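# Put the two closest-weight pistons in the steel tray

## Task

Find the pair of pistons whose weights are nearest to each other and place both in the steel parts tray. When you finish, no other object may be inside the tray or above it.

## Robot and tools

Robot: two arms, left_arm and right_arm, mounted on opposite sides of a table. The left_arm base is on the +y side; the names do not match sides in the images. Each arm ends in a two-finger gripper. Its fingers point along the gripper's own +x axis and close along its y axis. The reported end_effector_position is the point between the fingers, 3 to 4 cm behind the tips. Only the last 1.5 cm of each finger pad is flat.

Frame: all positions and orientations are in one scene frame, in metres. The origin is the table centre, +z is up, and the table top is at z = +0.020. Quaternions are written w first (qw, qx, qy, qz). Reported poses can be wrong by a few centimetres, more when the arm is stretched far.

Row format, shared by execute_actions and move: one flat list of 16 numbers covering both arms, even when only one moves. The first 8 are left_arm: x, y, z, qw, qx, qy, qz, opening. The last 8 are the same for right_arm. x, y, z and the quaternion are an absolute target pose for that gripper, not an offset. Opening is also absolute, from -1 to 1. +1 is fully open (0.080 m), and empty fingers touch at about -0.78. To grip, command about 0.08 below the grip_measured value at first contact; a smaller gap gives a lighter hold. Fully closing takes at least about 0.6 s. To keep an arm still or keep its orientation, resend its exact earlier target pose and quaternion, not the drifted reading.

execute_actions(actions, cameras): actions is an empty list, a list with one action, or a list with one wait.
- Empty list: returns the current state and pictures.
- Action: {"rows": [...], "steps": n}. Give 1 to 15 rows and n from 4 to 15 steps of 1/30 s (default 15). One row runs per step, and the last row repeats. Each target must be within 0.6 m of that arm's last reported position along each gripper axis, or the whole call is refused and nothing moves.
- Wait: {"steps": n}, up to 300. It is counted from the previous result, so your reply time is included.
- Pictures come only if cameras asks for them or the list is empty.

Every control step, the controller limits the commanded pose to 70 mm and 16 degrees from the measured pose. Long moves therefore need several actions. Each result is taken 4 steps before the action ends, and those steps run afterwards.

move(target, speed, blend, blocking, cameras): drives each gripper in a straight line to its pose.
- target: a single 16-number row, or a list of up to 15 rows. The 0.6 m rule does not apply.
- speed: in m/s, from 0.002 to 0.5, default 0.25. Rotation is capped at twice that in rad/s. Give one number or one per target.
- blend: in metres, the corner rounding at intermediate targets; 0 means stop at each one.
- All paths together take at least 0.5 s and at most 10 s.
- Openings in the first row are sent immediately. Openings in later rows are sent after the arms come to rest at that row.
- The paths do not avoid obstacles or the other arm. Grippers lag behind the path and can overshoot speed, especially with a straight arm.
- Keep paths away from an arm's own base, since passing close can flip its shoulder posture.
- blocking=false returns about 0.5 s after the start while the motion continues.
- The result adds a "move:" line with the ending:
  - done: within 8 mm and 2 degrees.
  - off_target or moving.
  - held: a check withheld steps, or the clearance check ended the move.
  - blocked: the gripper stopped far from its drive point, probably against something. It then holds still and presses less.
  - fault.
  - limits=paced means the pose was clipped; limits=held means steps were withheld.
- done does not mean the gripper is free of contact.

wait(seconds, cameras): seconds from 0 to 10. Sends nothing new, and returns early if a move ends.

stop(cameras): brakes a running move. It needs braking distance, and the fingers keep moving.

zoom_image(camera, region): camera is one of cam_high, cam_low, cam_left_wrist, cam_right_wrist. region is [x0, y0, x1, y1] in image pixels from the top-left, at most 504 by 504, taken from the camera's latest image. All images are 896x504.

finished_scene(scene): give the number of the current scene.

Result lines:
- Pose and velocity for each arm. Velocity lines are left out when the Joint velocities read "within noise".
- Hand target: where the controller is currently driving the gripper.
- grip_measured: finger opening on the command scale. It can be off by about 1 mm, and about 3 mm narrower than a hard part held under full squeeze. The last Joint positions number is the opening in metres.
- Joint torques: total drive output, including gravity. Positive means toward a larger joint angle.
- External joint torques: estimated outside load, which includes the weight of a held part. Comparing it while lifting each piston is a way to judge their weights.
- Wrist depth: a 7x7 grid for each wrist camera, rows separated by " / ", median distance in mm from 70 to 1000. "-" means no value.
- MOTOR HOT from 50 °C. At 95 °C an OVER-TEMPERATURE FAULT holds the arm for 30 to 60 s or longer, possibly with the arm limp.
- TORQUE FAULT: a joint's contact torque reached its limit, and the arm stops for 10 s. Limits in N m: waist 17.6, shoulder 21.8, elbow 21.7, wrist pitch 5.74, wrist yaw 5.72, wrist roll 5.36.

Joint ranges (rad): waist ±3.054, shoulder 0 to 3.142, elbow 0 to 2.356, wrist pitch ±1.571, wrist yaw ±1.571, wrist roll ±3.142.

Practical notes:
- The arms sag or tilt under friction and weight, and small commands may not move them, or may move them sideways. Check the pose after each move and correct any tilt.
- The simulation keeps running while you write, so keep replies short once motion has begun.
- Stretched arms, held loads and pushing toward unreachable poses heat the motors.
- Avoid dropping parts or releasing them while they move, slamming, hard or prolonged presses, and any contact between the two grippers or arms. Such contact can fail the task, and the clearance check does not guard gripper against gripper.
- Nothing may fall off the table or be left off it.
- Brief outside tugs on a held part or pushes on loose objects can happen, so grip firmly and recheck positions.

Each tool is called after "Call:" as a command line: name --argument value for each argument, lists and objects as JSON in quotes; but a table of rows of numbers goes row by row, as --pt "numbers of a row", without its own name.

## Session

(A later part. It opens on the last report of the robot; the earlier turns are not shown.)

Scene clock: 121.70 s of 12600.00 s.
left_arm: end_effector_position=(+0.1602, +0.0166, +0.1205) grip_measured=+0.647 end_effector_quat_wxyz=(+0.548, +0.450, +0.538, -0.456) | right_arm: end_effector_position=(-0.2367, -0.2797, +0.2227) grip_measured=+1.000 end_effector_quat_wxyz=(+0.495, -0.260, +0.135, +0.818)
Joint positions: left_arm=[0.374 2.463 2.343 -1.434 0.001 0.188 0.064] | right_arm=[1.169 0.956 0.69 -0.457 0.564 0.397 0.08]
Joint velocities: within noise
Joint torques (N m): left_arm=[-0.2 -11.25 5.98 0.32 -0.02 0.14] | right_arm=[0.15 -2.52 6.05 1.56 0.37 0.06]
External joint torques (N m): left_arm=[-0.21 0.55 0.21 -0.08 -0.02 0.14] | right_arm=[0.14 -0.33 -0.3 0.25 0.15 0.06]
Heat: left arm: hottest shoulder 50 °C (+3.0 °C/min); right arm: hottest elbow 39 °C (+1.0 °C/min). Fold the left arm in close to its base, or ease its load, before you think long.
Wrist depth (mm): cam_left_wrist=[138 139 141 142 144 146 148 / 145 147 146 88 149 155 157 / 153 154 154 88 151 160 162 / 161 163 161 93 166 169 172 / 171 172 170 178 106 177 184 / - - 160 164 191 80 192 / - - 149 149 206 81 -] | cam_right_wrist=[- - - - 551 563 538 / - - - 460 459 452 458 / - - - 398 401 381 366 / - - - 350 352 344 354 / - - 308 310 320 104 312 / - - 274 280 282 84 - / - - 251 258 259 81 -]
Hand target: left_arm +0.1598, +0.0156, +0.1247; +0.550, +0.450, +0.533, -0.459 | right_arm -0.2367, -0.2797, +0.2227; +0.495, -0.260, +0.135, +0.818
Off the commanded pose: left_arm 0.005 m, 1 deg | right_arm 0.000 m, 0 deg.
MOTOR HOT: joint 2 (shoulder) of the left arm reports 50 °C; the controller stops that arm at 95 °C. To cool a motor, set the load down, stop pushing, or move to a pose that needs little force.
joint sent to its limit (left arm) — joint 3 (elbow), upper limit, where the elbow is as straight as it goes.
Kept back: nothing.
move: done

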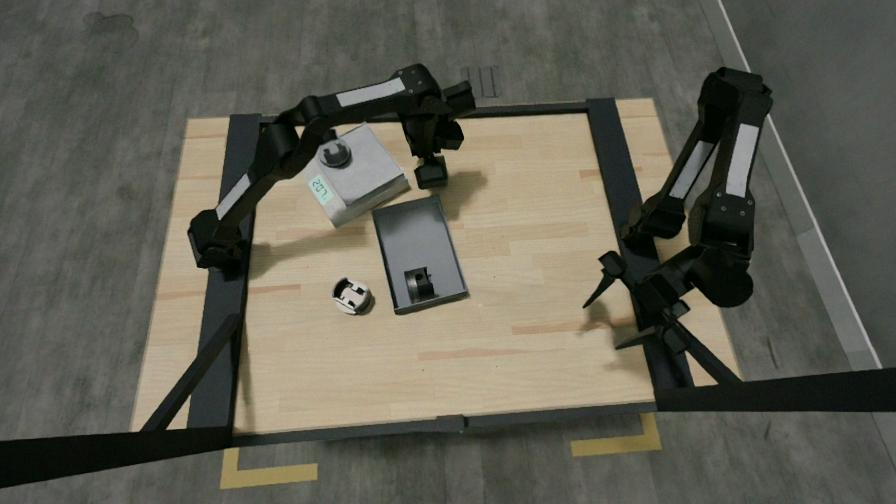

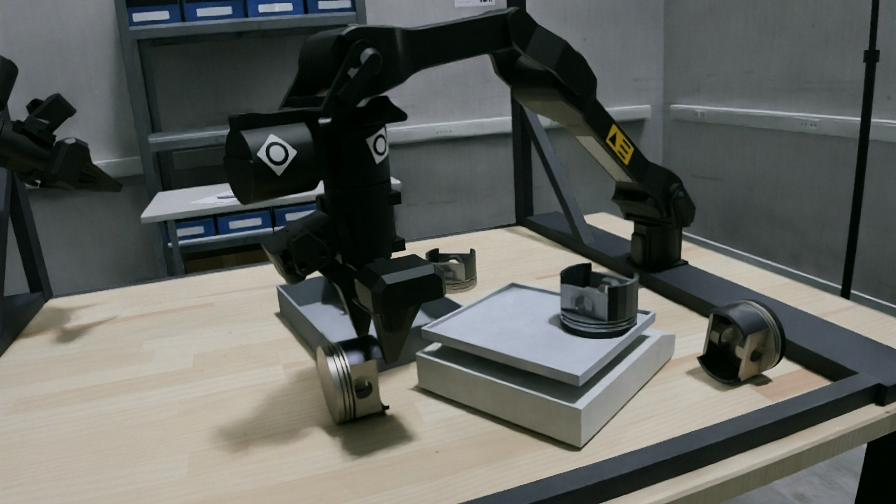

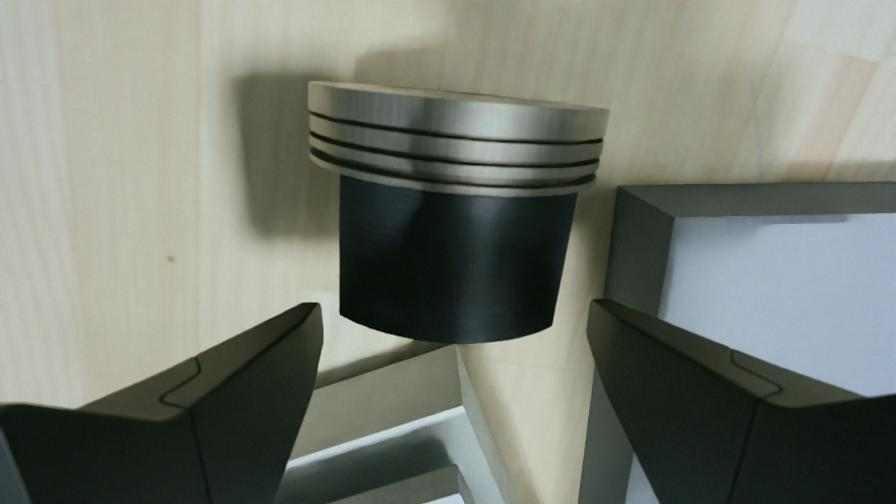

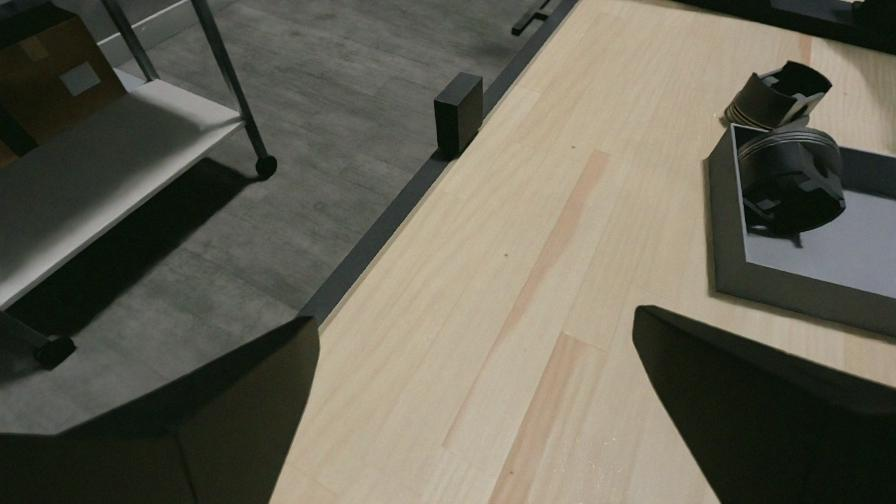

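Call:
move --pt "0.13 0.05 0.17 0.45 0.54 0.45 -0.54 0.65 -0.2367 -0.2797 0.2227 0.495 -0.260 0.135 0.818 1" --pt "-0.02 0.14 0.19 0.36 0.605 0.36 -0.605 0.65 -0.2367 -0.2797 0.2227 0.495 -0.260 0.135 0.818 1" --pt "-0.120 0.189 0.155 0.3238 0.6286 0.3238 -0.6286 0.65 -0.2367 -0.2797 0.2227 0.495 -0.260 0.135 0.818 1" --speed '[0.2,0.3,0.3]' --blend '[0.03,0.04,0]'

Scene clock: 124.27 s of 12600.00 s.
left_arm: end_effector_position=(-0.1207, +0.1866, +0.1555) grip_measured=+0.647 end_effector_quat_wxyz=(+0.323, +0.628, +0.323, -0.630) | right_arm: end_effector_position=(-0.2367, -0.2797, +0.2227) grip_measured=+1.000 end_effector_quat_wxyz=(+0.495, -0.260, +0.135, +0.818)
Joint positions: left_arm=[-0.365 1.675 1.309 -1.204 0.002 0.252 0.064] | right_arm=[1.169 0.956 0.69 -0.457 0.564 0.397 0.08]
Joint velocities: within noise
Joint torques (N m): left_arm=[-0.23 -6.48 4.26 0.47 -0.07 -0.13] | right_arm=[0.16 -2.35 5.92 1.56 0.34 0.06]
External joint torques (N m): left_arm=[-0.22 0.05 -1.51 0.1 -0.08 -0.13] | right_arm=[0.16 -0.07 -0.55 0.22 0.12 0.06]
Heat: left arm: hottest shoulder 50 °C (+3.0 °C/min); right arm: hottest elbow 39 °C (+1.0 °C/min). Fold the left arm in close to its base, or ease its load, before you think long.
Wrist depth (mm): cam_left_wrist=[171 173 176 179 182 184 187 / 180 180 186 188 192 195 197 / 190 191 195 180 203 206 208 / 198 204 208 189 215 218 223 / 207 215 217 196 222 229 238 / - - 234 240 240 80 248 / - - 253 258 261 81 -] | cam_right_wrist=[- - - - 546 557 545 / - - - 463 463 449 458 / - - - 396 400 386 364 / - - - 351 352 344 354 / - - 310 311 319 104 312 / - - 275 281 284 84 - / - - 251 258 259 81 -]
Hand target: left_arm -0.1200, +0.1890, +0.1550; +0.324, +0.629, +0.324, -0.629 | right_arm -0.2367, -0.2797, +0.2227; +0.495, -0.260, +0.135, +0.818
Off the commanded pose: left_arm 0.003 m, 0 deg | right_arm 0.000 m, 0 deg.
MOTOR HOT: still on. Joint 2 (shoulder) of the left arm reports 50 °C.
Kept back: nothing.
move: done

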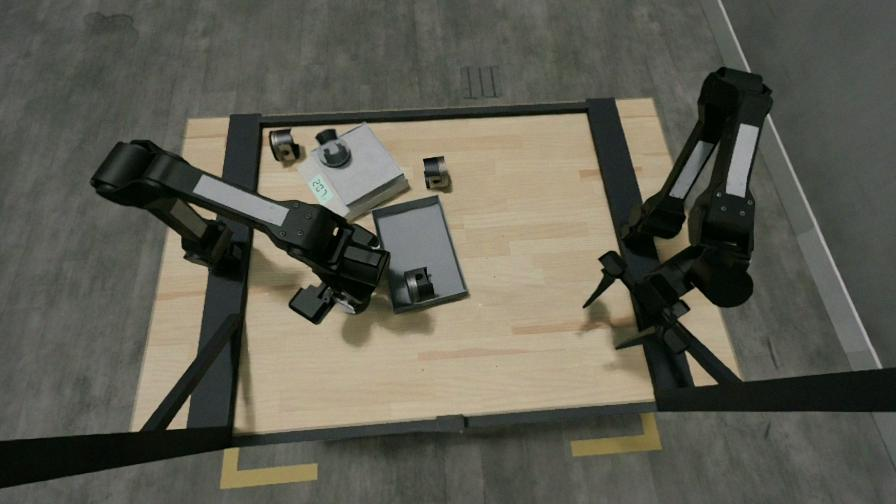

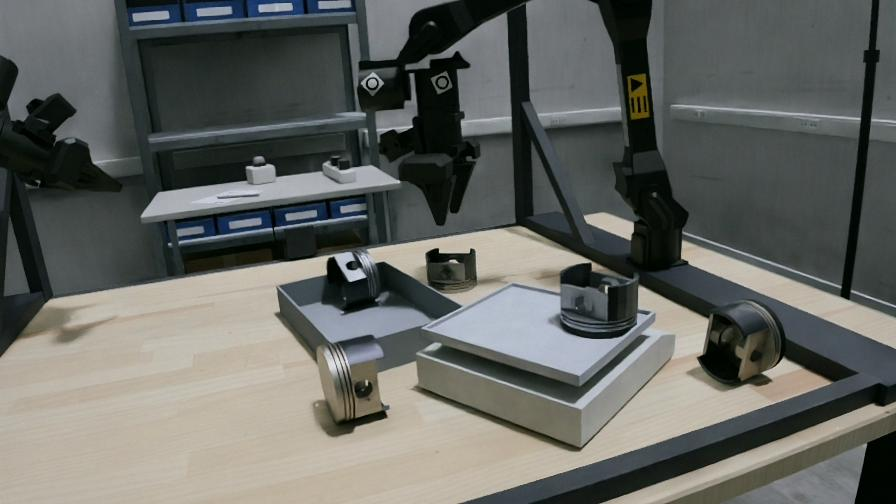

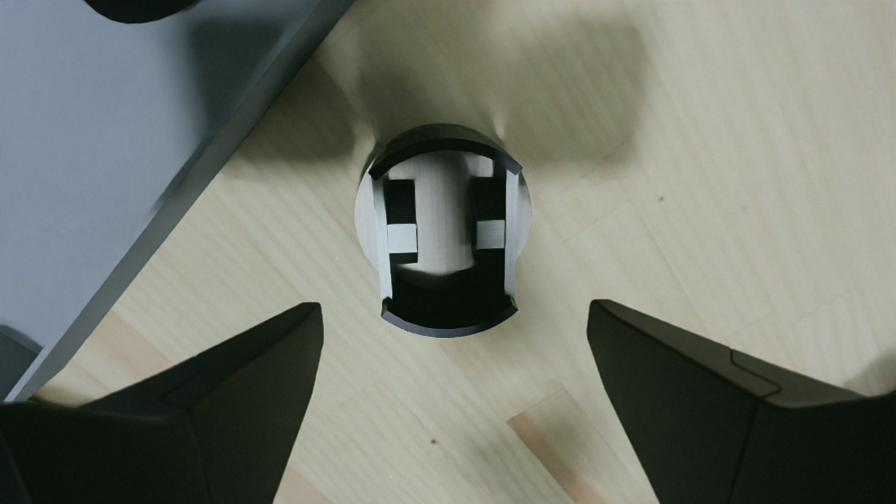

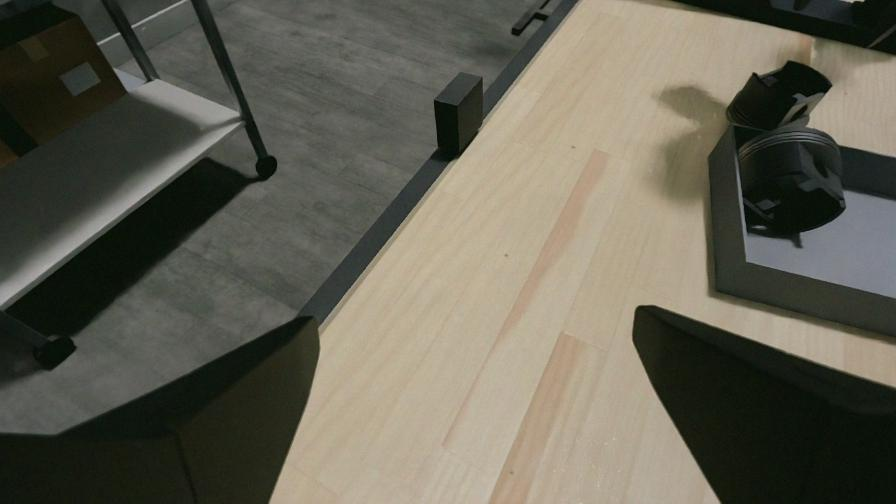

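Call:
move --pt "-0.1175 0.193 0.10 0.3238 0.6286 0.3238 -0.6286 0.65 -0.2367 -0.2797 0.2227 0.495 -0.260 0.135 0.818 1" --pt "-0.1175 0.193 0.0765 0.3238 0.6286 0.3238 -0.6286 0.65 -0.2367 -0.2797 0.2227 0.495 -0.260 0.135 0.818 1" --pt "-0.1175 0.193 0.0765 0.3238 0.6286 0.3238 -0.6286 0.0 -0.2367 -0.2797 0.2227 0.495 -0.260 0.135 0.818 1" --pt "-0.1175 0.193 0.155 0.3238 0.6286 0.3238 -0.6286 0.0 -0.2367 -0.2797 0.2227 0.495 -0.260 0.135 0.818 1" --speed '[0.2,0.1,0.05,0.2]' --blend '[0.005,0,0,0]'

Scene clock: 126.83 s of 12600.00 s.
left_arm: end_effector_position=(-0.1169, +0.1958, +0.1504) grip_measured=+0.304 end_effector_quat_wxyz=(+0.319, +0.633, +0.327, -0.625) | right_arm: end_effector_position=(-0.2367, -0.2797, +0.2227) grip_measured=+1.000 end_effector_quat_wxyz=(+0.495, -0.260, +0.135, +0.818)
Joint positions: left_arm=[-0.365 1.654 1.266 -1.199 0.001 0.251 0.049] | right_arm=[1.169 0.956 0.69 -0.457 0.564 0.397 0.08]
Joint velocities: within noise
Joint torques (N m): left_arm=[0.04 -5.92 6.87 0.26 -0.03 -0.02] | right_arm=[0.17 -2.38 6.08 1.62 0.33 0.07]
External joint torques (N m): left_arm=[0.01 0.45 1.2 -0.04 -0.04 -0.02] | right_arm=[0.17 -0.17 -0.26 0.32 0.11 0.07]
Heat: left arm: hottest shoulder 50 °C (+3.0 °C/min); right arm: hottest elbow 39 °C (+1.0 °C/min). Fold the left arm in close to its base, or ease its load, before you think long.
Wrist depth (mm): cam_left_wrist=[164 165 171 173 177 179 182 / 175 172 181 184 187 189 192 / 183 187 188 89 196 201 203 / 189 200 100 114 209 214 218 / 211 211 95 120 97 227 233 / 219 - 98 123 101 - 245 / - - - 105 - - -] | cam_right_wrist=[- - - - 552 557 381 / - - - 455 466 470 474 / - - - 397 401 385 365 / - - - 349 350 345 356 / - - 308 311 320 104 310 / - - 274 281 283 84 - / - - 249 256 258 81 -]
Hand target: left_arm -0.1175, +0.1930, +0.1550; +0.324, +0.629, +0.324, -0.629 | right_arm -0.2367, -0.2797, +0.2227; +0.495, -0.260, +0.135, +0.818
Off the commanded pose: left_arm 0.005 m, 1 deg | right_arm 0.000 m, 0 deg.
MOTOR HOT: still on. Joint 2 (shoulder) of the left arm reports 50 °C.
Kept back: nothing.
move: done

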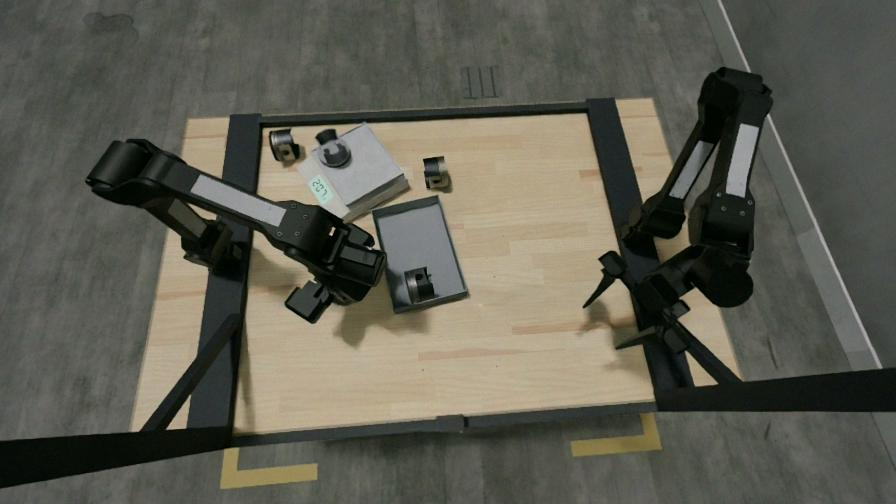

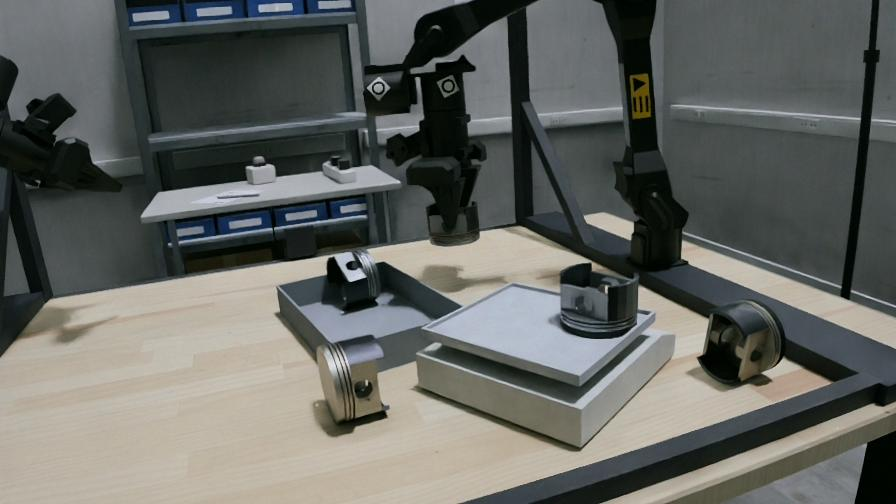

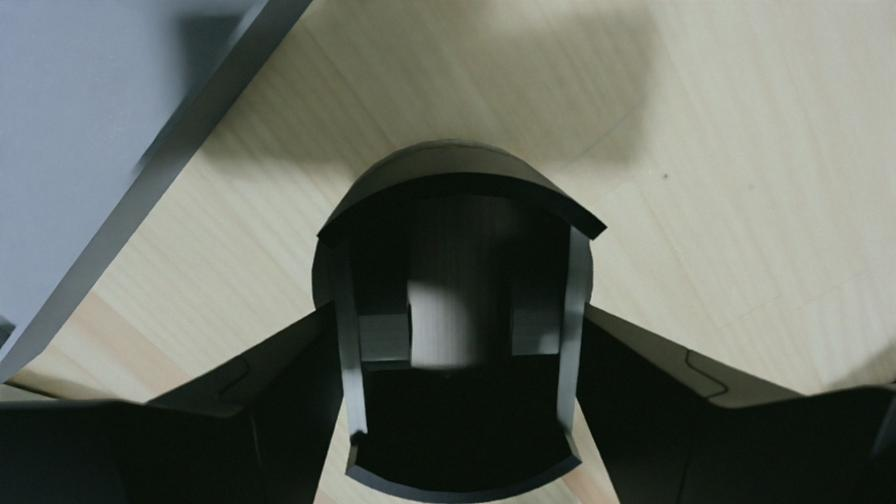

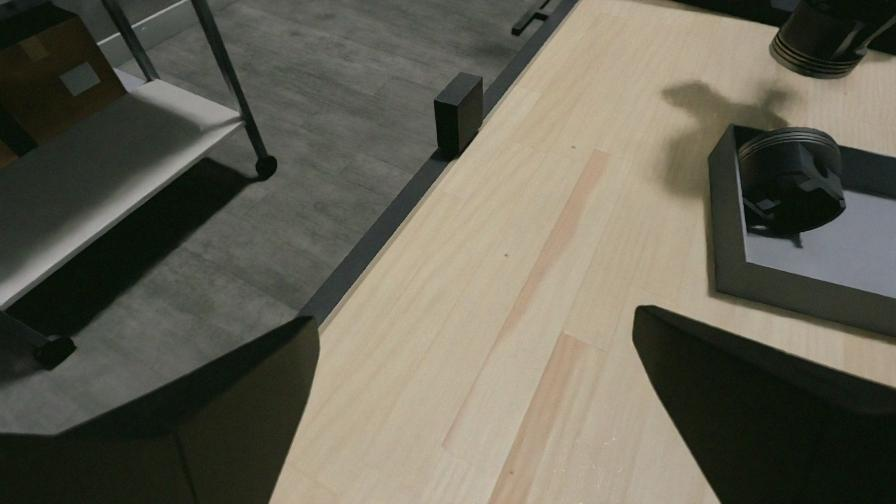

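Call:
move --pt "-0.08 0.16 0.165 0.35 0.615 0.35 -0.615 0.0 -0.2367 -0.2797 0.2227 0.495 -0.260 0.135 0.818 1" --pt "0.026 0.061 0.155 0.4373 0.5557 0.4373 -0.5557 0.0 -0.2367 -0.2797 0.2227 0.495 -0.260 0.135 0.818 1" --speed '[0.25,0.25]' --blend '[0.03,0]'

Scene clock: 128.50 s of 12600.00 s.
left_arm: end_effector_position=(+0.0269, +0.0638, +0.1548) grip_measured=+0.304 end_effector_quat_wxyz=(+0.436, +0.557, +0.438, -0.555) | right_arm: end_effector_position=(-0.2367, -0.2797, +0.2227) grip_measured=+1.000 end_effector_quat_wxyz=(+0.495, -0.260, +0.135, +0.818)
Joint positions: left_arm=[0.103 2.089 1.853 -1.338 0 0.337 0.049] | right_arm=[1.169 0.956 0.69 -0.457 0.564 0.397 0.08]
Joint velocities: within noise
Joint torques (N m): left_arm=[-0.31 -7.54 6.99 0.25 0.04 -0.12] | right_arm=[-0.02 -2.33 6.01 1.55 0.31 0.1]
External joint torques (N m): left_arm=[-0.37 2.01 1.24 -0.09 0.03 -0.12] | right_arm=[-0.02 -0.14 -0.29 0.26 0.09 0.1]
Heat: left arm: hottest shoulder 50 °C (+3.0 °C/min); right arm: hottest elbow 39 °C (+1.0 °C/min). Fold the left arm in close to its base, or ease its load, before you think long.
Wrist depth (mm): cam_left_wrist=[167 166 170 174 175 176 161 / 168 174 180 182 185 185 140 / 188 185 187 89 194 198 144 / 198 200 108 114 207 206 193 / 205 183 95 120 97 228 233 / - - 98 123 101 - 245 / - - - 105 - - -] | cam_right_wrist=[- - - - 547 555 550 / - - - 457 463 471 474 / - - - 393 397 384 362 / - - - 352 355 347 356 / - - 309 312 319 104 310 / - - 274 279 282 84 - / - - 251 256 259 81 -]
Hand target: left_arm +0.0260, +0.0610, +0.1550; +0.437, +0.556, +0.437, -0.556 | right_arm -0.2367, -0.2797, +0.2227; +0.495, -0.260, +0.135, +0.818
Off the commanded pose: left_arm 0.003 m, 0 deg | right_arm 0.000 m, 0 deg.
MOTOR HOT: still on. Joint 2 (shoulder) of the left arm reports 50 °C.
Kept back: nothing.
move: done; blend cut to 0.0255 m at target 1

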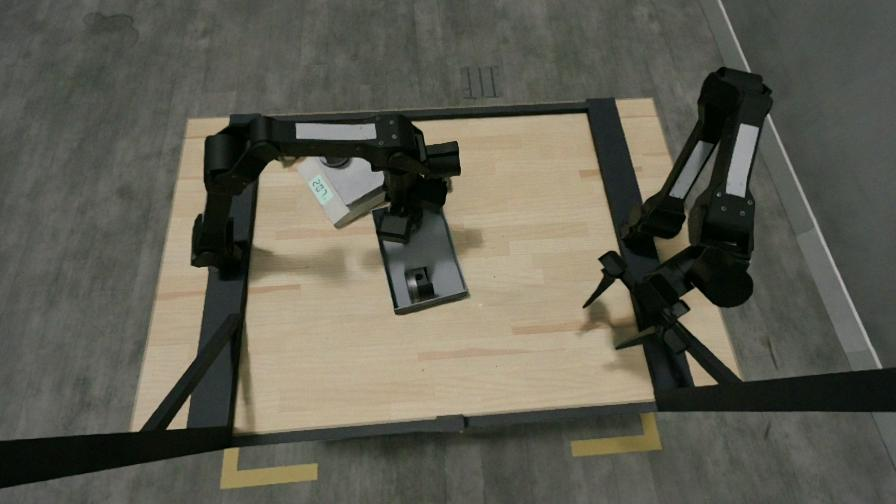

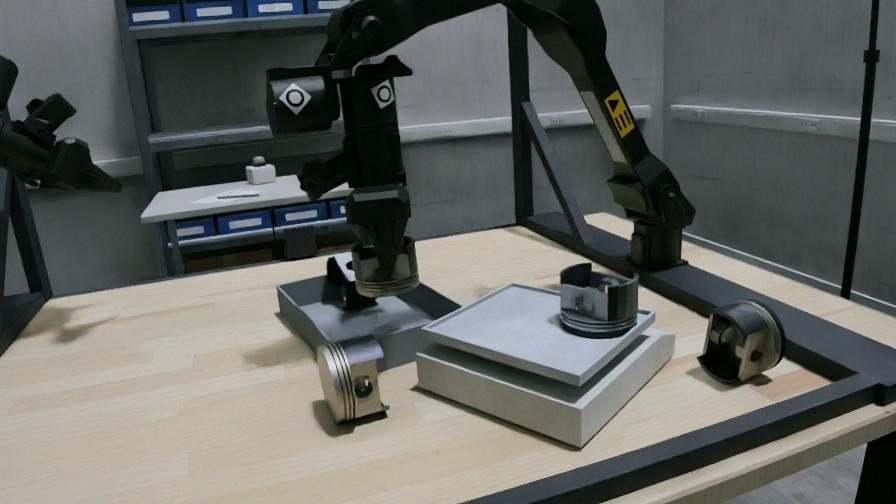

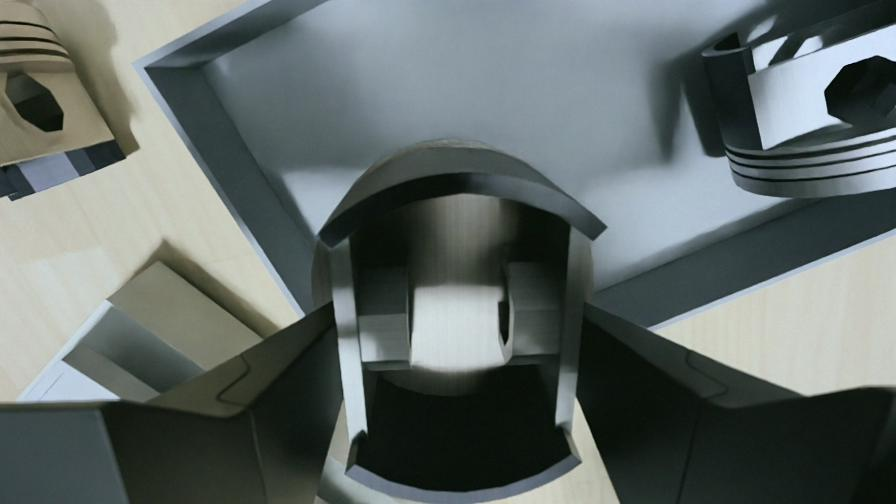

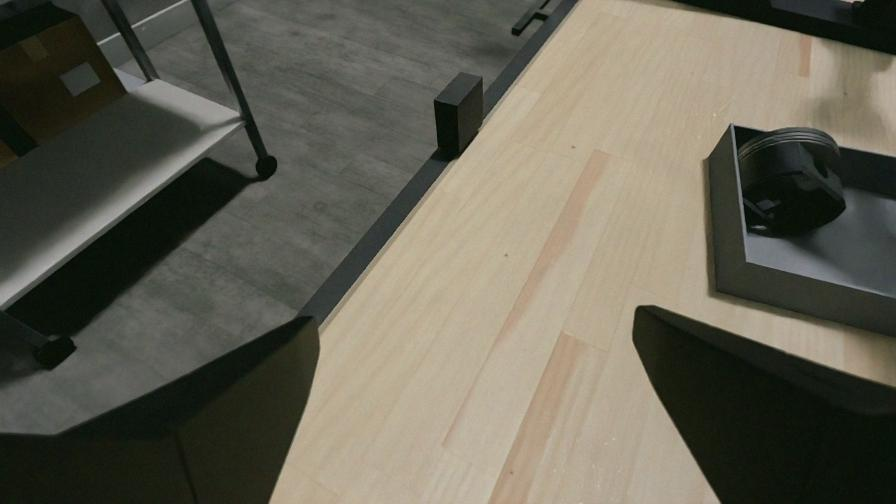

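Call:
move --pt "0.026 0.061 0.094 0.4373 0.5557 0.4373 -0.5557 0.0 -0.2367 -0.2797 0.2227 0.495 -0.260 0.135 0.818 1" --pt "0.026 0.062 0.0805 0.4373 0.5557 0.4373 -0.5557 0.0 -0.2367 -0.2797 0.2227 0.495 -0.260 0.135 0.818 1" --speed '[0.12,0.04]' --blend '[0.004,0]'

Call:
zoom_image --camera "cam_low" --region '[250, 200, 550, 400]'

Scene clock: 130.00 s of 12600.00 s.
left_arm: end_effector_position=(+0.0273, +0.0593, +0.0871) grip_measured=+0.304 end_effector_quat_wxyz=(+0.442, +0.553, +0.432, -0.559) | right_arm: end_effector_position=(-0.2367, -0.2797, +0.2227) grip_measured=+1.000 end_effector_quat_wxyz=(+0.495, -0.260, +0.135, +0.818)
Joint positions: left_arm=[0.103 2.123 1.634 -1.065 0 0.336 0.049] | right_arm=[1.169 0.956 0.69 -0.457 0.564 0.397 0.08]
Joint velocities: within noise
Joint torques (N m): left_arm=[-0.22 -7.41 4.14 0.59 0.04 -0.11] | right_arm=[0.09 -2.41 6.01 1.6 0.35 0.07]
External joint torques (N m): left_arm=[-0.21 2.28 -1.49 0.21 0.02 -0.11] | right_arm=[0.09 -0.2 -0.33 0.3 0.12 0.07]
Heat: left arm: hottest shoulder 50 °C (+3.0 °C/min); right arm: hottest elbow 39 °C (+1.0 °C/min). Fold the left arm in close to its base, or ease its load, before you think long.
Wrist depth (mm): cam_left_wrist=[- 110 111 113 114 116 116 / 113 116 117 119 121 122 122 / 107 120 122 89 127 129 130 / - 122 111 114 132 135 138 / 139 107 98 119 97 144 144 / - - 98 123 101 - - / - - - 105 105 - -] | cam_right_wrist=[- - - - 551 558 550 / - - - 454 461 468 475 / - - - 397 401 386 368 / - - - 349 351 346 355 / - - 310 311 319 104 312 / - - 274 280 282 84 - / - - 250 256 258 81 -]
Hand target: left_arm +0.0260, +0.0621, +0.0806; +0.437, +0.556, +0.437, -0.556 | right_arm -0.2367, -0.2797, +0.2227; +0.495, -0.260, +0.135, +0.818
Off the commanded pose: left_arm 0.007 m, 1 deg | right_arm 0.000 m, 0 deg.
MOTOR HOT: still on. Joint 2 (shoulder) of the left arm reports 50 °C.
Kept back: nothing.
move: done

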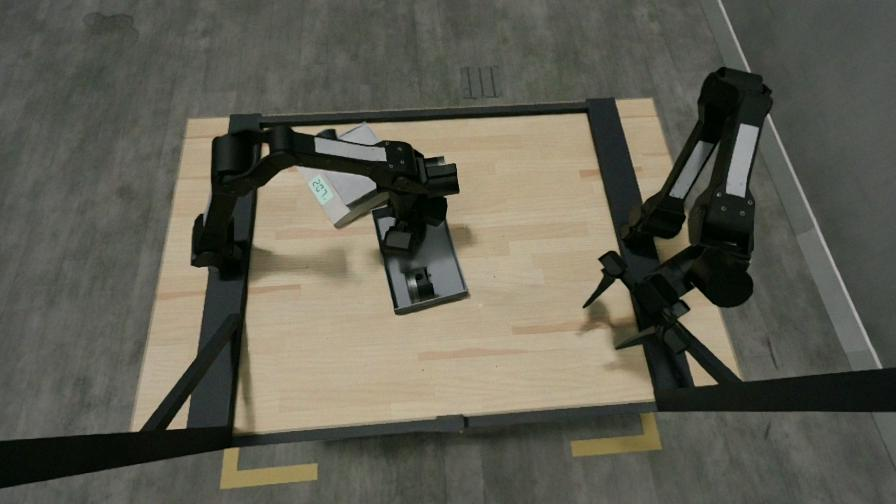

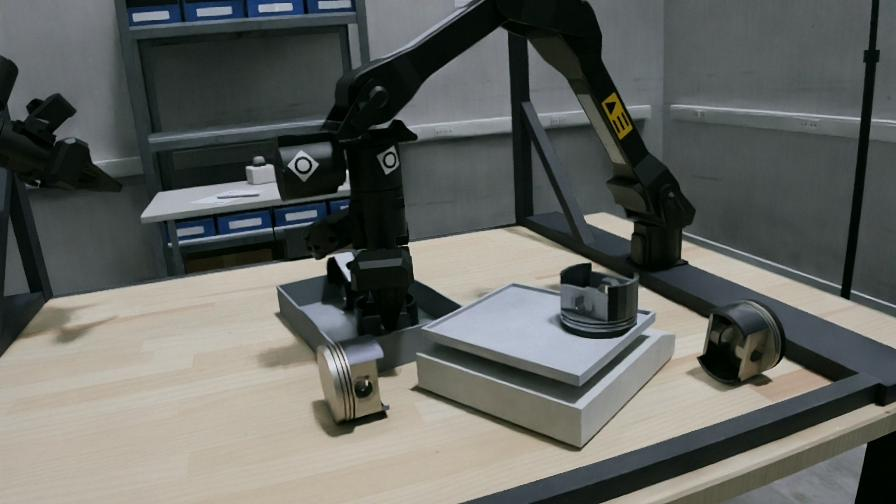

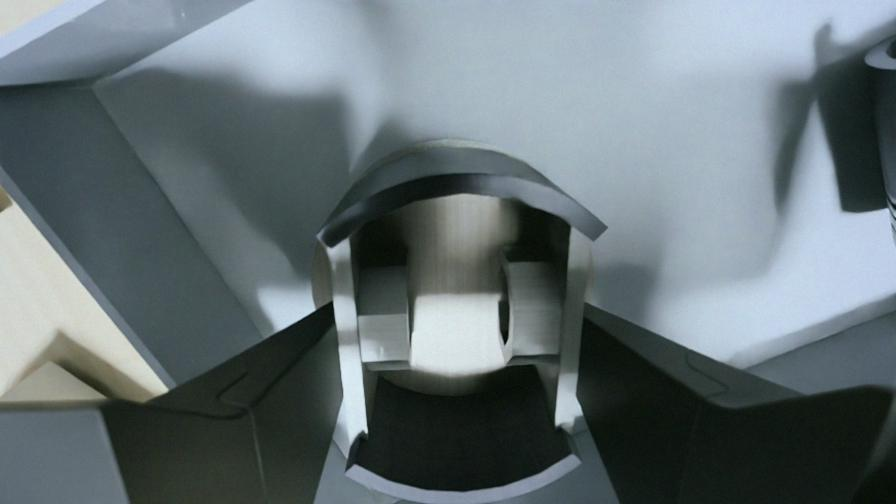

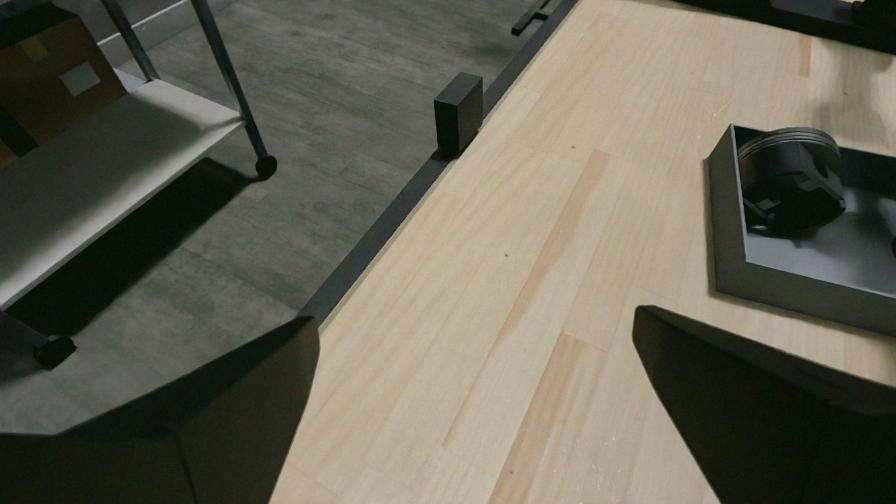

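Scaled by 1.680.

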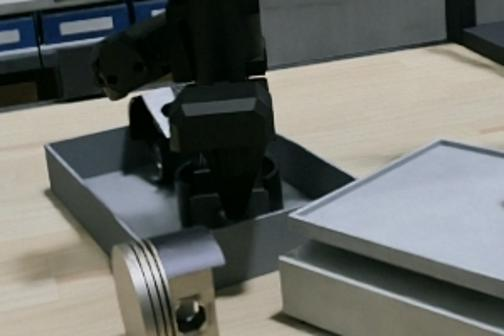

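Call:
move --pt "0.026 0.062 0.079 0.4373 0.5557 0.4373 -0.5557 0.0 -0.2367 -0.2797 0.2227 0.495 -0.260 0.135 0.818 1" --pt "0.026 0.062 0.079 0.4373 0.5557 0.4373 -0.5557 0.65 -0.2367 -0.2797 0.2227 0.495 -0.260 0.135 0.818 1" --pt "0.026 0.062 0.155 0.4373 0.5557 0.4373 -0.5557 0.65 -0.2367 -0.2797 0.2227 0.495 -0.260 0.135 0.818 1" --pt "0.0 0.24 0.24 0.4373 0.5557 0.4373 -0.5557 0.65 -0.2367 -0.2797 0.2227 0.495 -0.260 0.135 0.818 1" --speed '[0.04,0.04,0.12,0.25]' --blend '[0,0,0.02,0]'

Call:
zoom_image --camera "cam_low" --region '[250, 200, 550, 440]'

Call:
zoom_image --camera "cam_high" --region '[340, 130, 500, 330]'

Scene clock: 133.47 s of 12600.00 s.
left_arm: end_effector_position=(+0.0011, +0.2376, +0.2416) grip_measured=+0.647 end_effector_quat_wxyz=(+0.440, +0.554, +0.435, -0.557) | right_arm: end_effector_position=(-0.2367, -0.2797, +0.2227) grip_measured=+1.000 end_effector_quat_wxyz=(+0.495, -0.260, +0.135, +0.818)
Joint positions: left_arm=[0.065 1.416 1.402 -1.548 0 0.297 0.064] | right_arm=[1.169 0.956 0.69 -0.457 0.564 0.397 0.08]
Joint velocities: within noise
Joint torques (N m): left_arm=[-0.43 -4.01 4.2 0.32 0.04 -0.13] | right_arm=[-0.05 -2.34 6.05 1.6 0.34 0.06]
External joint torques (N m): left_arm=[-0.41 0.41 -1.4 -0.04 0.02 -0.13] | right_arm=[-0.04 -0.06 -0.43 0.26 0.11 0.06]
Heat: left arm: hottest shoulder 49 °C (+3.0 °C/min); right arm: hottest elbow 39 °C (+1.0 °C/min). Fold the left arm in close to its base, or ease its load, before you think long.
Wrist depth (mm): cam_left_wrist=[198 224 258 260 264 267 271 / 207 211 268 274 278 281 285 / 218 221 261 289 292 297 300 / 226 256 302 307 310 315 318 / 243 276 314 324 319 328 332 / - - 337 344 334 80 328 / - - 343 344 297 82 -] | cam_right_wrist=[- - - - 555 560 546 / - - - 465 466 466 469 / - - - 396 399 385 365 / - - - 349 352 344 357 / - - 307 311 318 104 309 / - - 274 281 283 84 - / - - 252 256 258 81 -]
Hand target: left_arm +0.0000, +0.2400, +0.2400; +0.437, +0.556, +0.437, -0.556 | right_arm -0.2367, -0.2797, +0.2227; +0.495, -0.260, +0.135, +0.818
Off the commanded pose: left_arm 0.003 m, 0 deg | right_arm 0.000 m, 0 deg.
MOTOR HOT: still on. Joint 2 (shoulder) of the left arm reports 49 °C.
Kept back: nothing.
move: done

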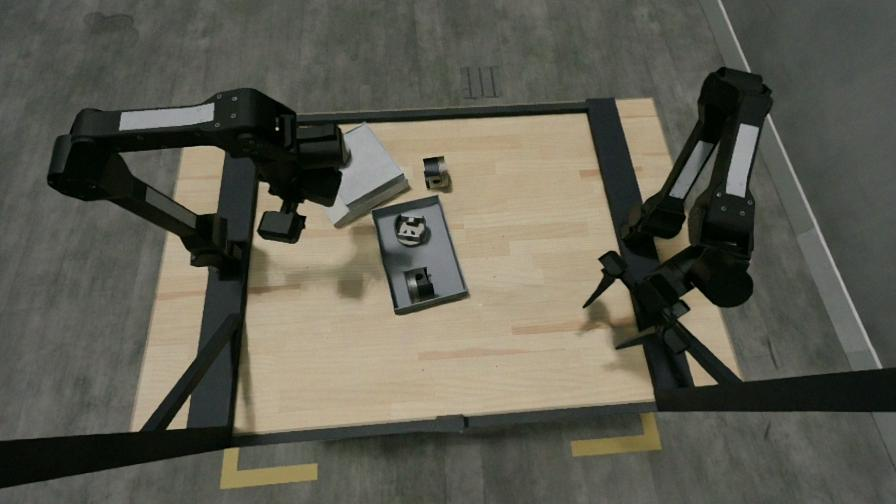

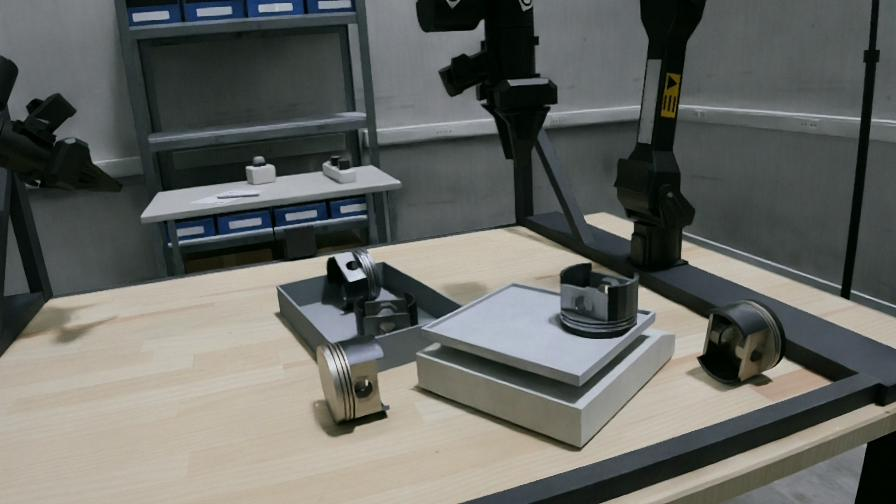

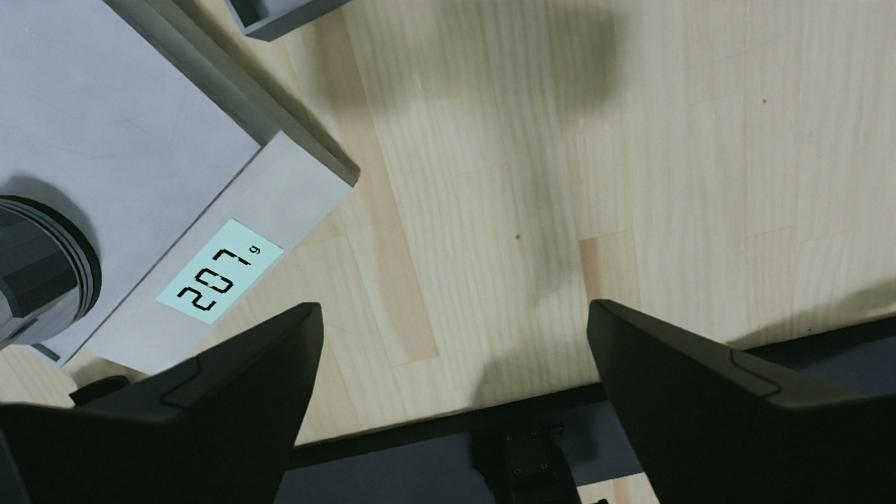

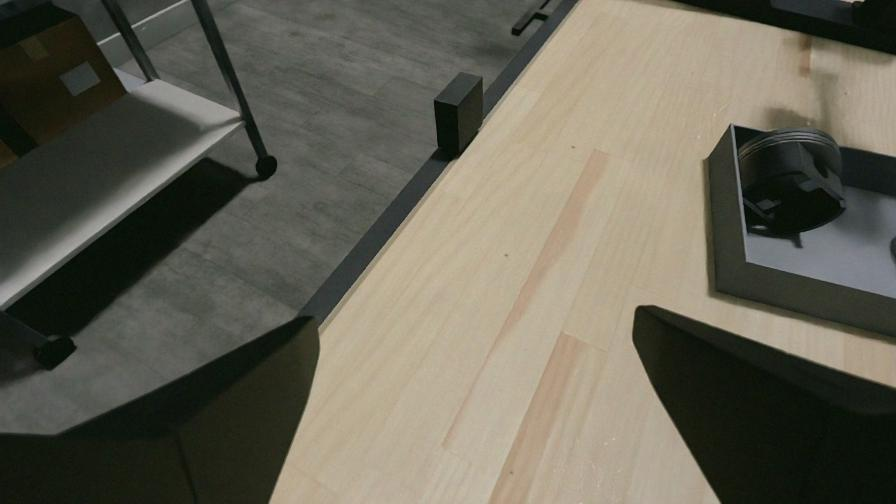

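Scaled by 1.680.

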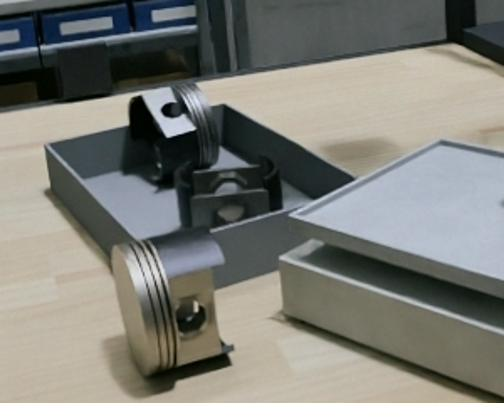

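Scaled by 2.520.

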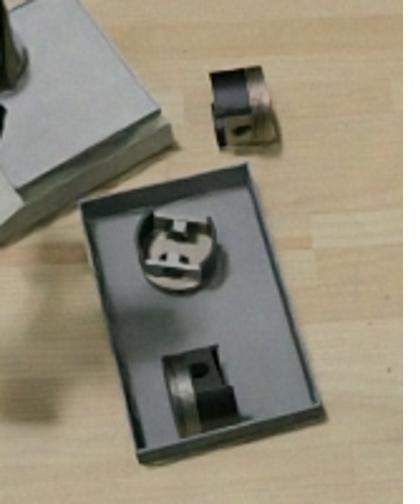

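Call:
finished_scene --scene 2

The scene is finished: the task was done.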